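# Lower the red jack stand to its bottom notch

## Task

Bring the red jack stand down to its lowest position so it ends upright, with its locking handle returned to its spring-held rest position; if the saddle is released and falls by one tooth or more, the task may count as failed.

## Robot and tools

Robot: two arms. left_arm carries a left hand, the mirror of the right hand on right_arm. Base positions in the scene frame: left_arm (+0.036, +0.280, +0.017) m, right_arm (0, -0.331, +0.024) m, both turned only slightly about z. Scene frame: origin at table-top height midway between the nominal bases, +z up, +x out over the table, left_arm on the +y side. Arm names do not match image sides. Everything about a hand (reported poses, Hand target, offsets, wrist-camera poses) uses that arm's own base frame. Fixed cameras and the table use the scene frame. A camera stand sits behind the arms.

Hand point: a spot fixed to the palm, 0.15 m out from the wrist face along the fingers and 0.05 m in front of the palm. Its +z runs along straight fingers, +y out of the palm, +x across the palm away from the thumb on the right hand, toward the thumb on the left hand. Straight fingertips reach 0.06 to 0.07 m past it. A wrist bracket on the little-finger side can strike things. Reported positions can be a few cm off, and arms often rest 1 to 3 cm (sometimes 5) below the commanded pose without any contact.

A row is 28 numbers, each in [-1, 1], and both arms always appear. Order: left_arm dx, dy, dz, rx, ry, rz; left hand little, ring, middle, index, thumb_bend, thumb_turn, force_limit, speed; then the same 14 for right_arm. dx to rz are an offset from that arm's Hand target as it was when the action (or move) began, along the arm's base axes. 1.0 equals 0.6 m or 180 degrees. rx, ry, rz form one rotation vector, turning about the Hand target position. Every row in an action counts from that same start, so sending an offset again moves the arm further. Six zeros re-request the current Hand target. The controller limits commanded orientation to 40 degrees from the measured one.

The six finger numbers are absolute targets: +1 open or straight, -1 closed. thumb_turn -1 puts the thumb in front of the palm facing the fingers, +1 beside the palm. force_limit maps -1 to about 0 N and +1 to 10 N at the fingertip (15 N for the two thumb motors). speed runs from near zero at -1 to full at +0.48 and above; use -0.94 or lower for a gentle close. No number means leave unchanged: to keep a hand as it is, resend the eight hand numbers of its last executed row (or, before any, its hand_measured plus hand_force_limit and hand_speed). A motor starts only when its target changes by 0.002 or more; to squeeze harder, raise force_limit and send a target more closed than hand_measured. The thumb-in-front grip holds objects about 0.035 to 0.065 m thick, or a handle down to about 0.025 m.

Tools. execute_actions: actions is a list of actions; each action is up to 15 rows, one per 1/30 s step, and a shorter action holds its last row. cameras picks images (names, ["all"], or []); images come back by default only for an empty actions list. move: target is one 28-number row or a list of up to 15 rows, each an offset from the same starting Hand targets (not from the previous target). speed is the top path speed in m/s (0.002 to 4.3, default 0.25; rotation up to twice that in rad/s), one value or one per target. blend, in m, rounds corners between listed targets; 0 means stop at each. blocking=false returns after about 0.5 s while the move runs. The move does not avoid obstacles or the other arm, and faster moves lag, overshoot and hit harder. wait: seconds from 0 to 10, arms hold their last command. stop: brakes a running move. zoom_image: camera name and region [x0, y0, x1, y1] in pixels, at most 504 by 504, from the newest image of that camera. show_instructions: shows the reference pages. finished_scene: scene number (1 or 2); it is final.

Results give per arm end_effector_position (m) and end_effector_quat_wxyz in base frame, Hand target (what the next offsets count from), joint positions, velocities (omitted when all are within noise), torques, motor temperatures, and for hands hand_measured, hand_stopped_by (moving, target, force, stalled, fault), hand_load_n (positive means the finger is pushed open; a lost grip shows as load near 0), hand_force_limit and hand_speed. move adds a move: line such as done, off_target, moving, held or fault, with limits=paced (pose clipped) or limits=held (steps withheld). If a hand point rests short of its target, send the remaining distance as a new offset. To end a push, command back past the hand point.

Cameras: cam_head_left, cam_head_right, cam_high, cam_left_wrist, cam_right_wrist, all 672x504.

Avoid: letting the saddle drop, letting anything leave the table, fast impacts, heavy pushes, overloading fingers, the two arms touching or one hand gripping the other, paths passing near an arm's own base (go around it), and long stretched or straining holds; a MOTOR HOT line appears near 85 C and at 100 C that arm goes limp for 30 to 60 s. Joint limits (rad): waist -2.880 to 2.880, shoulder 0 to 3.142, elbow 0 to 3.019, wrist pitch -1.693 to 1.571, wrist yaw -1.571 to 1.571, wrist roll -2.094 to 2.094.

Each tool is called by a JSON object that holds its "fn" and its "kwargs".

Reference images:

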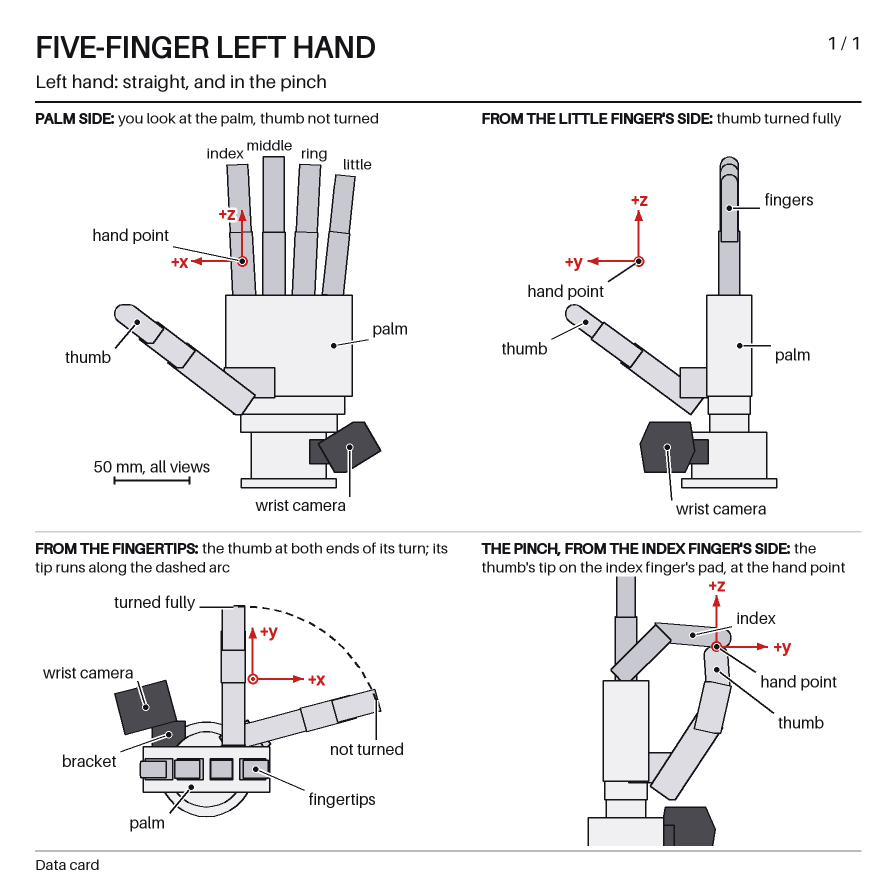

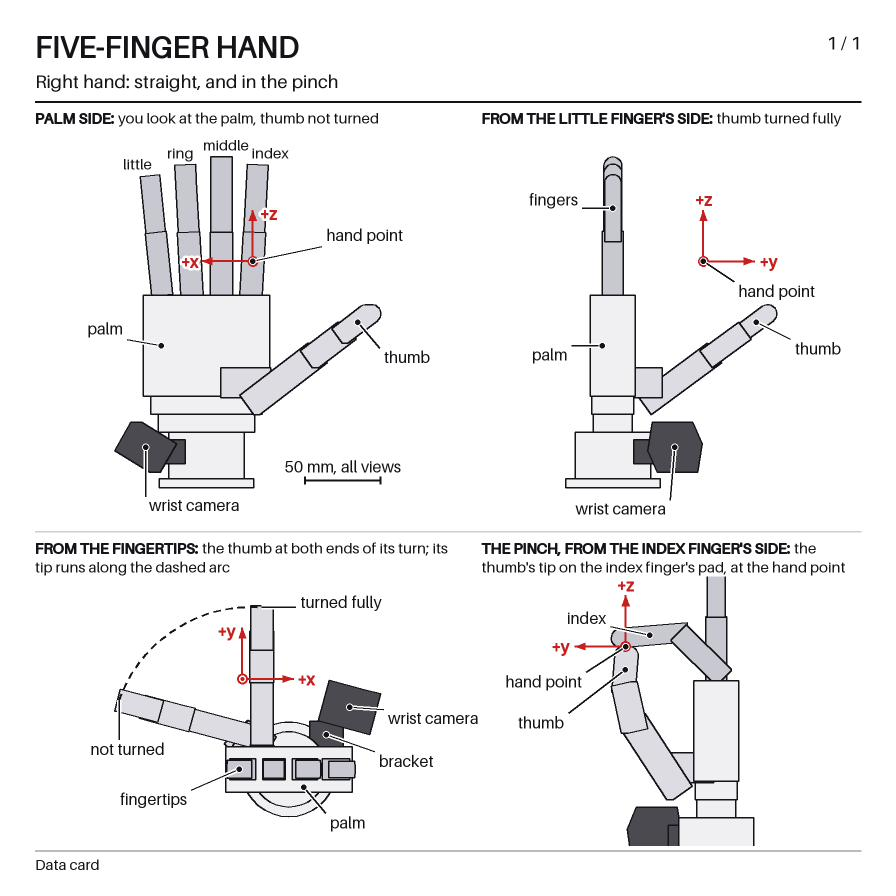

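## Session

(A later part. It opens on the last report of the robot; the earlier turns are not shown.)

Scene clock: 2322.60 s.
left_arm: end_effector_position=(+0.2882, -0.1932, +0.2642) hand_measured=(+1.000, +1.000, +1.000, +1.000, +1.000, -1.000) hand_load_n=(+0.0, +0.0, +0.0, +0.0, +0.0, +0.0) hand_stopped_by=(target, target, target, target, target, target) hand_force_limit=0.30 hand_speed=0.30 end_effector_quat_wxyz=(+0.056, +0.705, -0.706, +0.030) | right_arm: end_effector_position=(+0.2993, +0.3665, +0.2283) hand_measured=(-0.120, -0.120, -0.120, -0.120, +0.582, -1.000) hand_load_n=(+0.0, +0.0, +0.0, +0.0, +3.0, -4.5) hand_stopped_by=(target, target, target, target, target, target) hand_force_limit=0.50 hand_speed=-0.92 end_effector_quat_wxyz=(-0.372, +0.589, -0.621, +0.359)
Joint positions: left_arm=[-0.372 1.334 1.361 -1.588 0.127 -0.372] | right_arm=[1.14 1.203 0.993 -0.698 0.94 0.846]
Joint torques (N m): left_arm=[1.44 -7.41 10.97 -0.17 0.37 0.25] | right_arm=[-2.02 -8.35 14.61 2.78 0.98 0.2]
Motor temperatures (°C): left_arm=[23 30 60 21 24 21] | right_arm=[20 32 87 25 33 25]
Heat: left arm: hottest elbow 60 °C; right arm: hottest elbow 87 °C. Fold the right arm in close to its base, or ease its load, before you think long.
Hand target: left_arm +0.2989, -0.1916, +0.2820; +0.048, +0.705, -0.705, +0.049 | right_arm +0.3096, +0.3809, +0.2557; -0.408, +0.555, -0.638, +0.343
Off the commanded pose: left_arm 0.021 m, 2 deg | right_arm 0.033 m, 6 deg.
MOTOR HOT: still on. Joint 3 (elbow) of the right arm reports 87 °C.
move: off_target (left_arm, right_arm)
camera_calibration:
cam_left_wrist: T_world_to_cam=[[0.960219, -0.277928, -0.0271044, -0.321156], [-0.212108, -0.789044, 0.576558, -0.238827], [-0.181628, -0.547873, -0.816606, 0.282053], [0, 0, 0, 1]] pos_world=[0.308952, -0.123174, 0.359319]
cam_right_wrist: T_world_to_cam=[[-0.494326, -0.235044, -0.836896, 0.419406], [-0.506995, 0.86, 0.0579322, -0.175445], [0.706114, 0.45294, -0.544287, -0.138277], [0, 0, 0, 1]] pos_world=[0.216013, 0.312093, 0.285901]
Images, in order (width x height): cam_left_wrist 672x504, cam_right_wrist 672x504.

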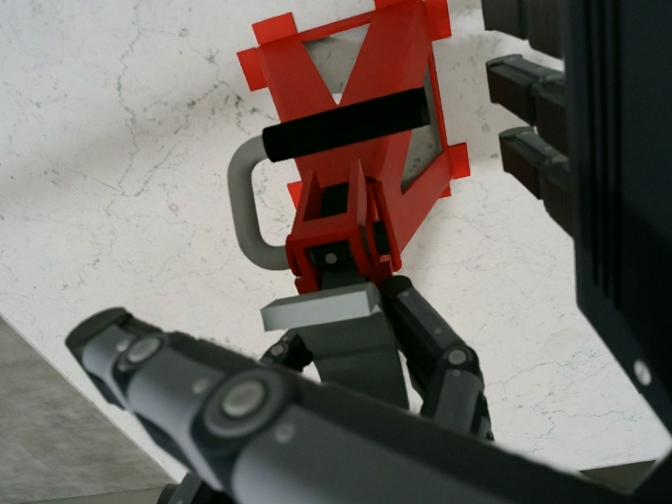

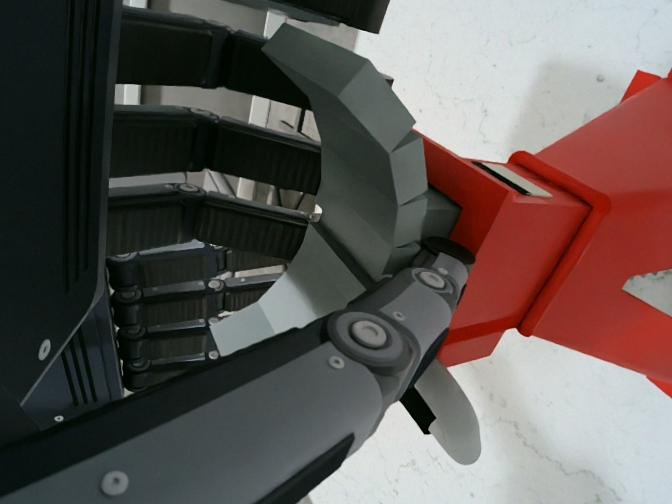

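{"fn": "move", "kwargs": {"target": [0,0,0,0,0,0,1,1,1,1,1,-1,0.3,0.3, 0,0,0.0,0,0,0,0.5,0.5,0.5,0.5,1,-1,0.5,-0.5], "speed": 0.05, "cameras": ["cam_left_wrist","cam_right_wrist"]}}

Scene clock: 2328.80 s.
left_arm: end_effector_position=(+0.2882, -0.1932, +0.2642) hand_measured=(+1.000, +1.000, +1.000, +1.000, +1.000, -1.000) hand_load_n=(+0.0, +0.0, +0.0, +0.0, +0.0, +0.0) hand_stopped_by=(target, target, target, target, target, target) hand_force_limit=0.30 hand_speed=0.30 end_effector_quat_wxyz=(+0.056, +0.705, -0.706, +0.030) | right_arm: end_effector_position=(+0.3019, +0.3718, +0.2325) hand_measured=(+0.500, +0.500, +0.500, +0.500, +1.000, -1.000) hand_load_n=(-0.5, +0.0, +0.0, +0.0, +0.0, +0.0) hand_stopped_by=(target, target, target, target, target, target) hand_force_limit=0.50 hand_speed=-0.50 end_effector_quat_wxyz=(+0.386, -0.575, +0.630, -0.352)
Joint positions: left_arm=[-0.372 1.334 1.361 -1.588 0.127 -0.372] | right_arm=[1.14 1.203 0.993 -0.675 0.942 0.871]
Joint torques (N m): left_arm=[1.44 -7.36 10.97 -0.18 0.37 0.25] | right_arm=[-2.55 -8.94 14.64 1.8 0.85 0.02]
Motor temperatures (°C): left_arm=[23 30 60 21 24 21] | right_arm=[20 32 87 25 32 25]
Heat: left arm: hottest elbow 60 °C; right arm: hottest elbow 87 °C. Fold the right arm in close to its base, or ease its load, before you think long.
Hand target: left_arm +0.2989, -0.1916, +0.2820; +0.048, +0.705, -0.705, +0.049 | right_arm +0.3096, +0.3810, +0.2557; +0.408, -0.555, +0.638, -0.343
Off the commanded pose: left_arm 0.021 m, 2 deg | right_arm 0.026 m, 4 deg.
MOTOR HOT: still on. Joint 3 (elbow) of the right arm reports 87 °C.
move: off_target (left_arm, right_arm)
camera_calibration:
cam_left_wrist: T_world_to_cam=[[0.960219, -0.277928, -0.0271044, -0.321156], [-0.212108, -0.789044, 0.576558, -0.238827], [-0.181628, -0.547873, -0.816606, 0.282053], [0, 0, 0, 1]] pos_world=[0.308952, -0.123174, 0.359319]
cam_right_wrist: T_world_to_cam=[[-0.487592, -0.192174, -0.851659, 0.410929], [-0.496373, 0.8635, 0.0893371, -0.190678], [0.71824, 0.4663, -0.516426, -0.155392], [0, 0, 0, 1]] pos_world=[0.217327, 0.31608, 0.286757]
Images, in order (width x height): cam_left_wrist 672x504, cam_right_wrist 672x504.

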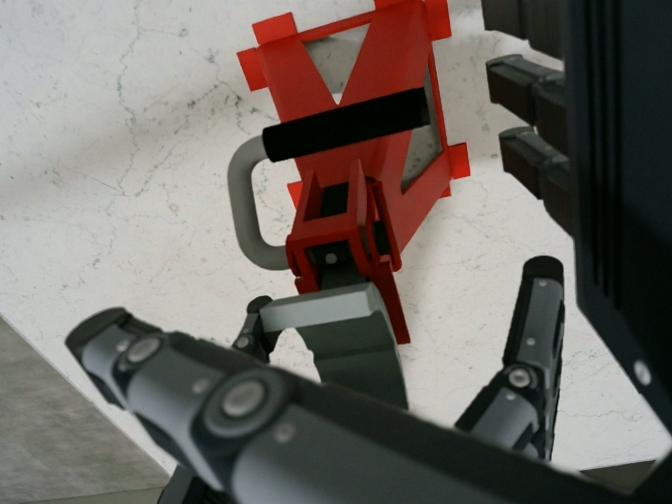

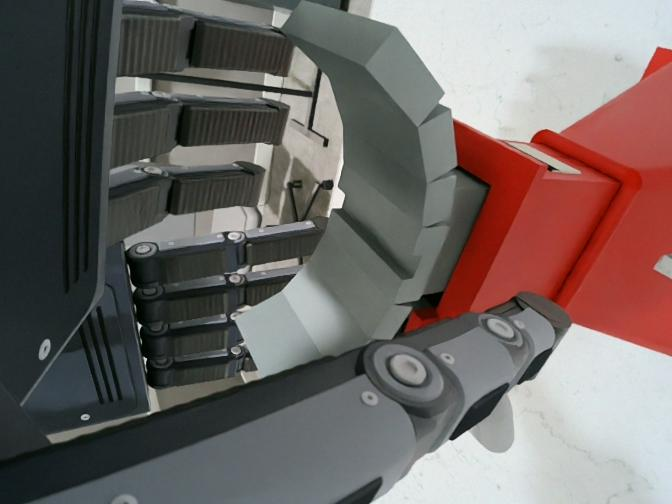

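{"fn": "move", "kwargs": {"target": [0,0,0,0,0,0,1,1,1,1,1,-1,0.3,0.3, 0,0,0.27,0,0,0,0.9,0.9,0.9,0.9,1,-1,0.5,-0.3], "speed": 0.15, "cameras": ["cam_left_wrist","cam_right_wrist","cam_high"]}}

{"fn": "zoom_image", "kwargs": {"camera": "cam_high", "region": [260, 60, 420, 230]}}

{"fn": "zoom_image", "kwargs": {"camera": "cam_left_wrist", "region": [240, 180, 440, 380]}}

Scene clock: 2339.17 s.
left_arm: end_effector_position=(+0.2882, -0.1932, +0.2642) hand_measured=(+1.000, +1.000, +1.000, +1.000, +1.000, -1.000) hand_load_n=(+0.0, +0.0, +0.0, +0.0, -0.5, +0.0) hand_stopped_by=(target, target, target, target, target, target) hand_force_limit=0.30 hand_speed=0.30 end_effector_quat_wxyz=(+0.056, +0.705, -0.706, +0.030) | right_arm: end_effector_position=(+0.3033, +0.3749, +0.3970) hand_measured=(+0.900, +0.900, +0.900, +0.900, +1.000, -1.000) hand_load_n=(+0.0, +0.0, +0.0, +0.0, +0.0, +0.0) hand_stopped_by=(target, target, target, target, target, target) hand_force_limit=0.50 hand_speed=-0.30 end_effector_quat_wxyz=(+0.397, -0.567, +0.633, -0.347)
Joint positions: left_arm=[-0.372 1.334 1.361 -1.588 0.127 -0.372] | right_arm=[1.14 1.198 1.412 -1.07 0.942 0.872]
Joint torques (N m): left_arm=[1.44 -7.41 10.97 -0.18 0.37 0.25] | right_arm=[-2.49 -7.24 16.83 1.07 0.8 -0.05]
Motor temperatures (°C): left_arm=[23 30 60 21 24 21] | right_arm=[20 32 87 25 32 25]
Heat: left arm: hottest elbow 60 °C; right arm: hottest elbow 87 °C. Fold the right arm in close to its base, or ease its load, before you think long.
Hand target: left_arm +0.2989, -0.1916, +0.2820; +0.048, +0.705, -0.705, +0.049 | right_arm +0.3096, +0.3810, +0.4177; +0.408, -0.555, +0.638, -0.343
Off the commanded pose: left_arm 0.021 m, 2 deg | right_arm 0.022 m, 2 deg.
MOTOR HOT: still on. Joint 3 (elbow) of the right arm reports 87 °C.
move: off_target (left_arm, right_arm)
camera_calibration:
cam_left_wrist: T_world_to_cam=[[0.960219, -0.277928, -0.0271044, -0.321156], [-0.212108, -0.789044, 0.576558, -0.238827], [-0.181628, -0.547873, -0.816606, 0.282053], [0, 0, 0, 1]] pos_world=[0.308952, -0.123174, 0.359319]
cam_right_wrist: T_world_to_cam=[[-0.477225, -0.169162, -0.862346, 0.544738], [-0.497364, 0.860999, 0.106345, -0.212886], [0.72449, 0.47965, -0.495026, -0.0882649], [0, 0, 0, 1]] pos_world=[0.218027, 0.31778, 0.448698]
Images, in order (width x height): cam_high 672x504, cam_left_wrist 672x504, cam_right_wrist 672x504.

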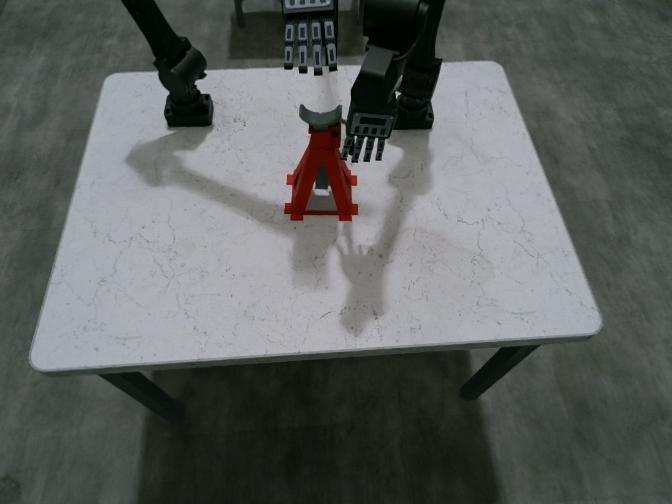

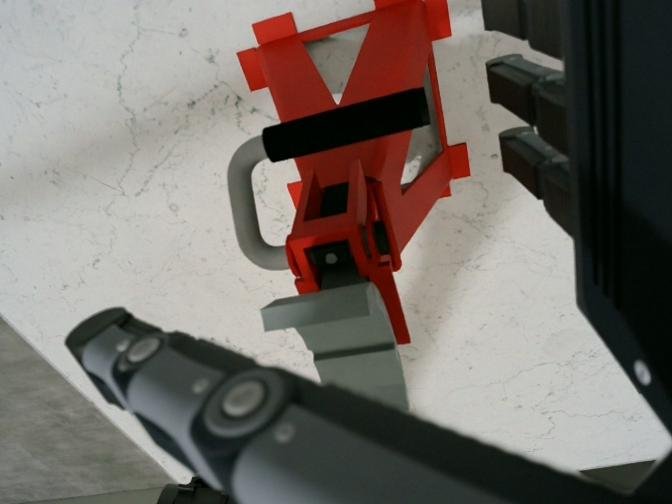

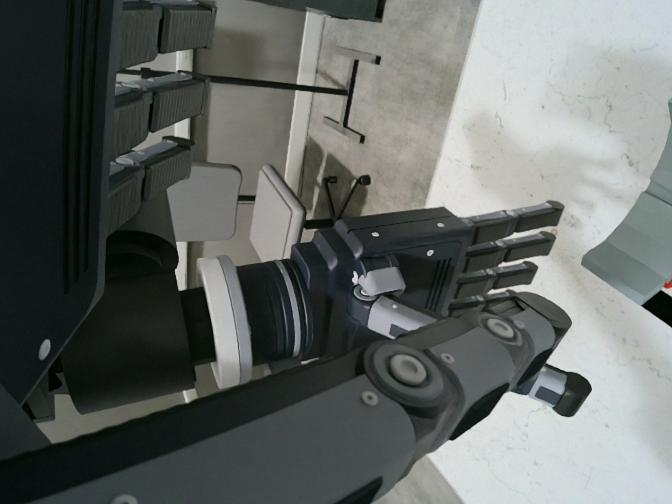

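Scaled by 2.965 from the camera's 672x504 image, which has a finer 960x720 frame.

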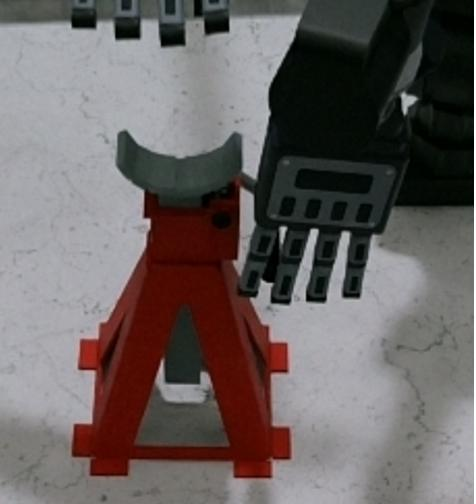

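Scaled by 2.520 from the camera's 672x504 image, which has a finer 960x720 frame.

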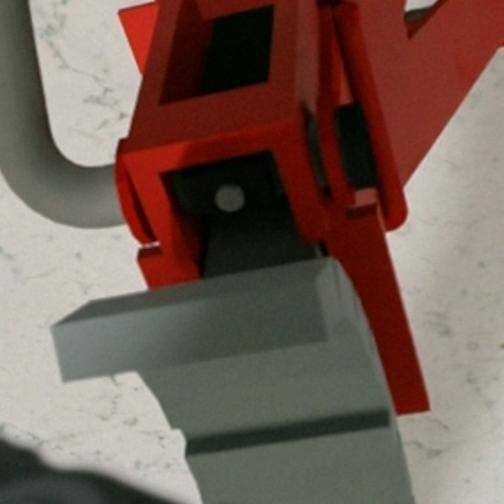

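{"fn": "move", "kwargs": {"target": [[0,0.12,0.02,0,0,0,1,1,1,1,1,-1,0.3,0.3, -0.05,-0.3,0,0,0,0,0.9,0.9,0.9,0.9,1,-1,0.5,-0.3],[0,0.14,0.02,-0.222,0,0,1,1,1,1,1,-1,0.3,0.3, -0.1,-0.5,-0.1,0,0,0,0.9,0.9,0.9,0.9,1,-1,0.5,-0.3]], "speed": 0.2, "blend": 0.03, "cameras": ["cam_left_wrist","cam_high"]}}

{"fn": "zoom_image", "kwargs": {"camera": "cam_high", "region": [270, 60, 390, 230]}}

Scene clock: 2369.83 s.
left_arm: end_effector_position=(+0.2972, -0.1124, +0.2987) hand_measured=(+1.000, +1.000, +1.000, +1.000, +1.000, -1.000) hand_load_n=(+0.0, +0.0, +0.0, +0.0, +0.0, +0.0) hand_stopped_by=(target, target, target, target, target, target) hand_force_limit=0.30 hand_speed=0.30 end_effector_quat_wxyz=(+0.279, +0.643, -0.652, +0.291) | right_arm: end_effector_position=(+0.2490, +0.0825, +0.3548) hand_measured=(+0.900, +0.900, +0.900, +0.900, +1.000, -1.000) hand_load_n=(-0.5, -0.5, +0.0, +0.0, +0.0, +0.0) hand_stopped_by=(target, target, target, target, target, target) hand_force_limit=0.50 hand_speed=-0.30 end_effector_quat_wxyz=(+0.400, -0.560, +0.642, -0.338)
Joint positions: left_arm=[0.145 1.309 1.224 -1.627 0.821 0.22] | right_arm=[0.387 0.427 0.91 -0.979 0.33 0.326]
Joint torques (N m): left_arm=[1.38 -5.19 7.12 -0.46 0.99 0.24] | right_arm=[-1.9 1.49 10.67 2.52 -0.05 -0.18]
Motor temperatures (°C): left_arm=[23 30 60 21 24 21] | right_arm=[20 31 82 25 30 25]
Heat: left arm: hottest elbow 60 °C; right arm: hottest elbow 82 °C.
Hand target: left_arm +0.2989, -0.1077, +0.2940; +0.287, +0.646, -0.646, +0.288 | right_arm +0.2495, +0.0809, +0.3577; +0.408, -0.555, +0.638, -0.343
Off the commanded pose: left_arm 0.007 m, 1 deg | right_arm 0.003 m, 1 deg.
MOTOR HOT: cleared for the motors of the right arm.
move: done
camera_calibration:
cam_left_wrist: T_world_to_cam=[[0.95644, -0.207724, 0.205117, -0.366737], [-0.251502, -0.229575, 0.940235, -0.226946], [-0.14822, -0.950866, -0.271818, 0.13816], [0, 0, 0, 1]] pos_world=[0.314163, 0.00309096, 0.326161]
Images, in order (width x height): cam_high 672x504, cam_left_wrist 672x504.

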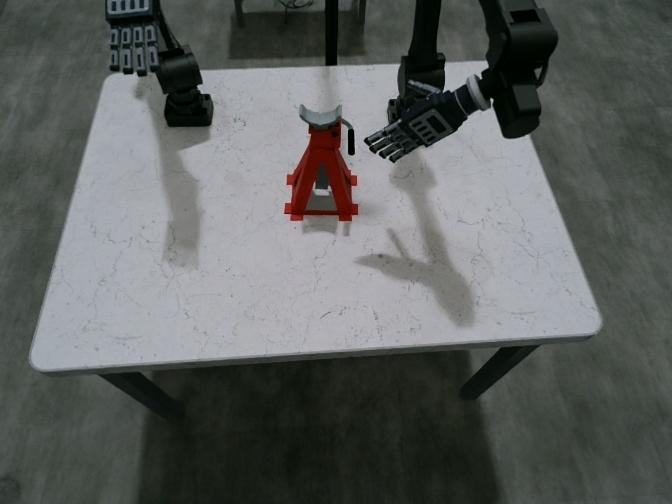

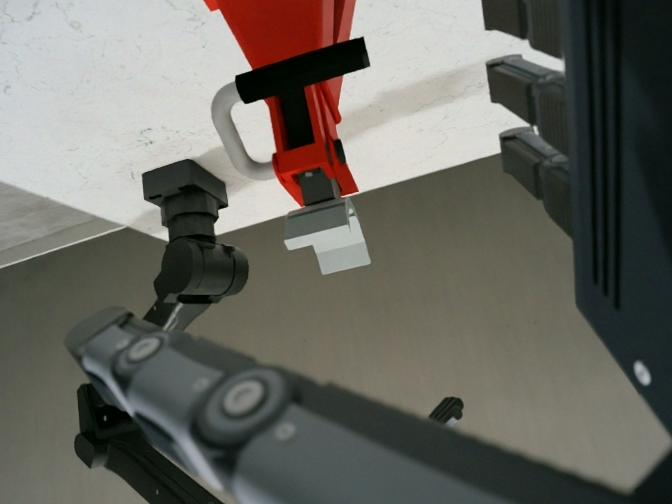

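Scaled by 2.965 from the camera's 672x504 image, which has a finer 960x720 frame.

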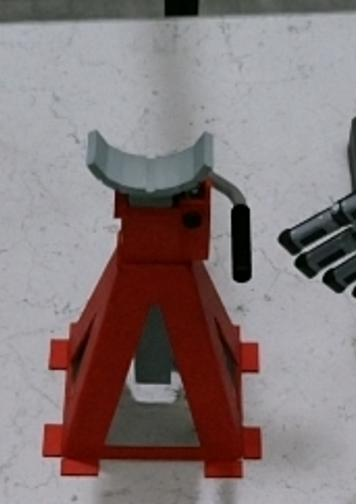

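{"fn": "zoom_image", "kwargs": {"camera": "cam_left_wrist", "region": [200, 20, 400, 290]}}

{"fn": "zoom_image", "kwargs": {"camera": "cam_left_wrist", "region": [270, 140, 370, 240]}}

{"fn": "zoom_image", "kwargs": {"camera": "cam_high", "region": [295, 95, 365, 165]}}

Scaled by 1.867 from the camera's 672x504 image, which has a finer 960x720 frame.

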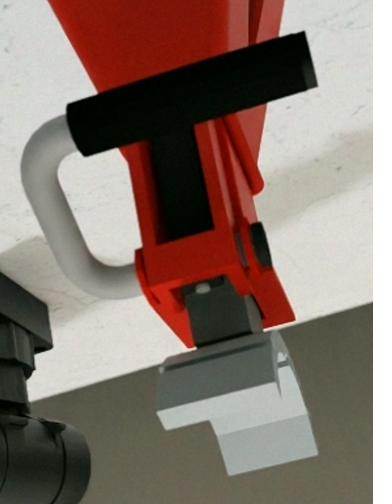

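Scaled by 5.040 from the camera's 672x504 image, which has a finer 960x720 frame.

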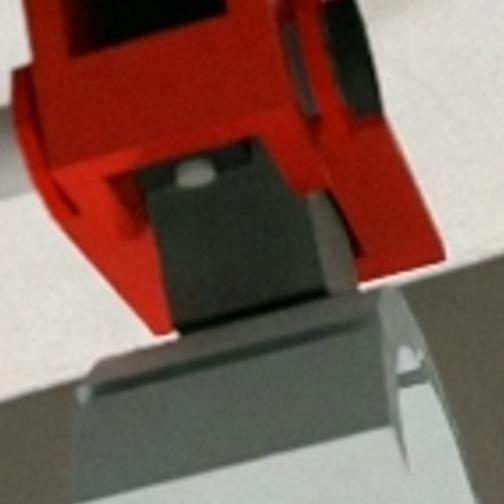

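Scaled by 7.200 from the camera's 672x504 image, which has a finer 960x720 frame.

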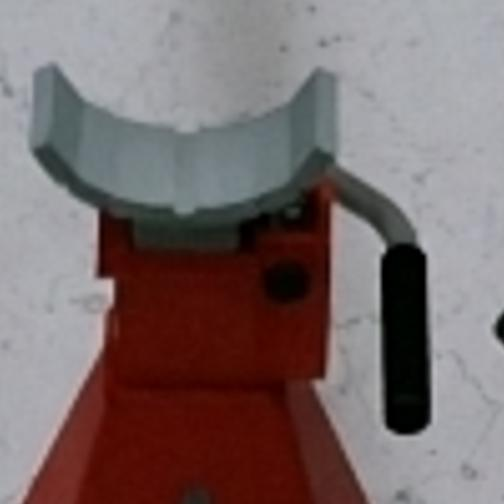

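{"fn": "finished_scene", "kwargs": {"scene": 1}}

The scene is finished: the task was done.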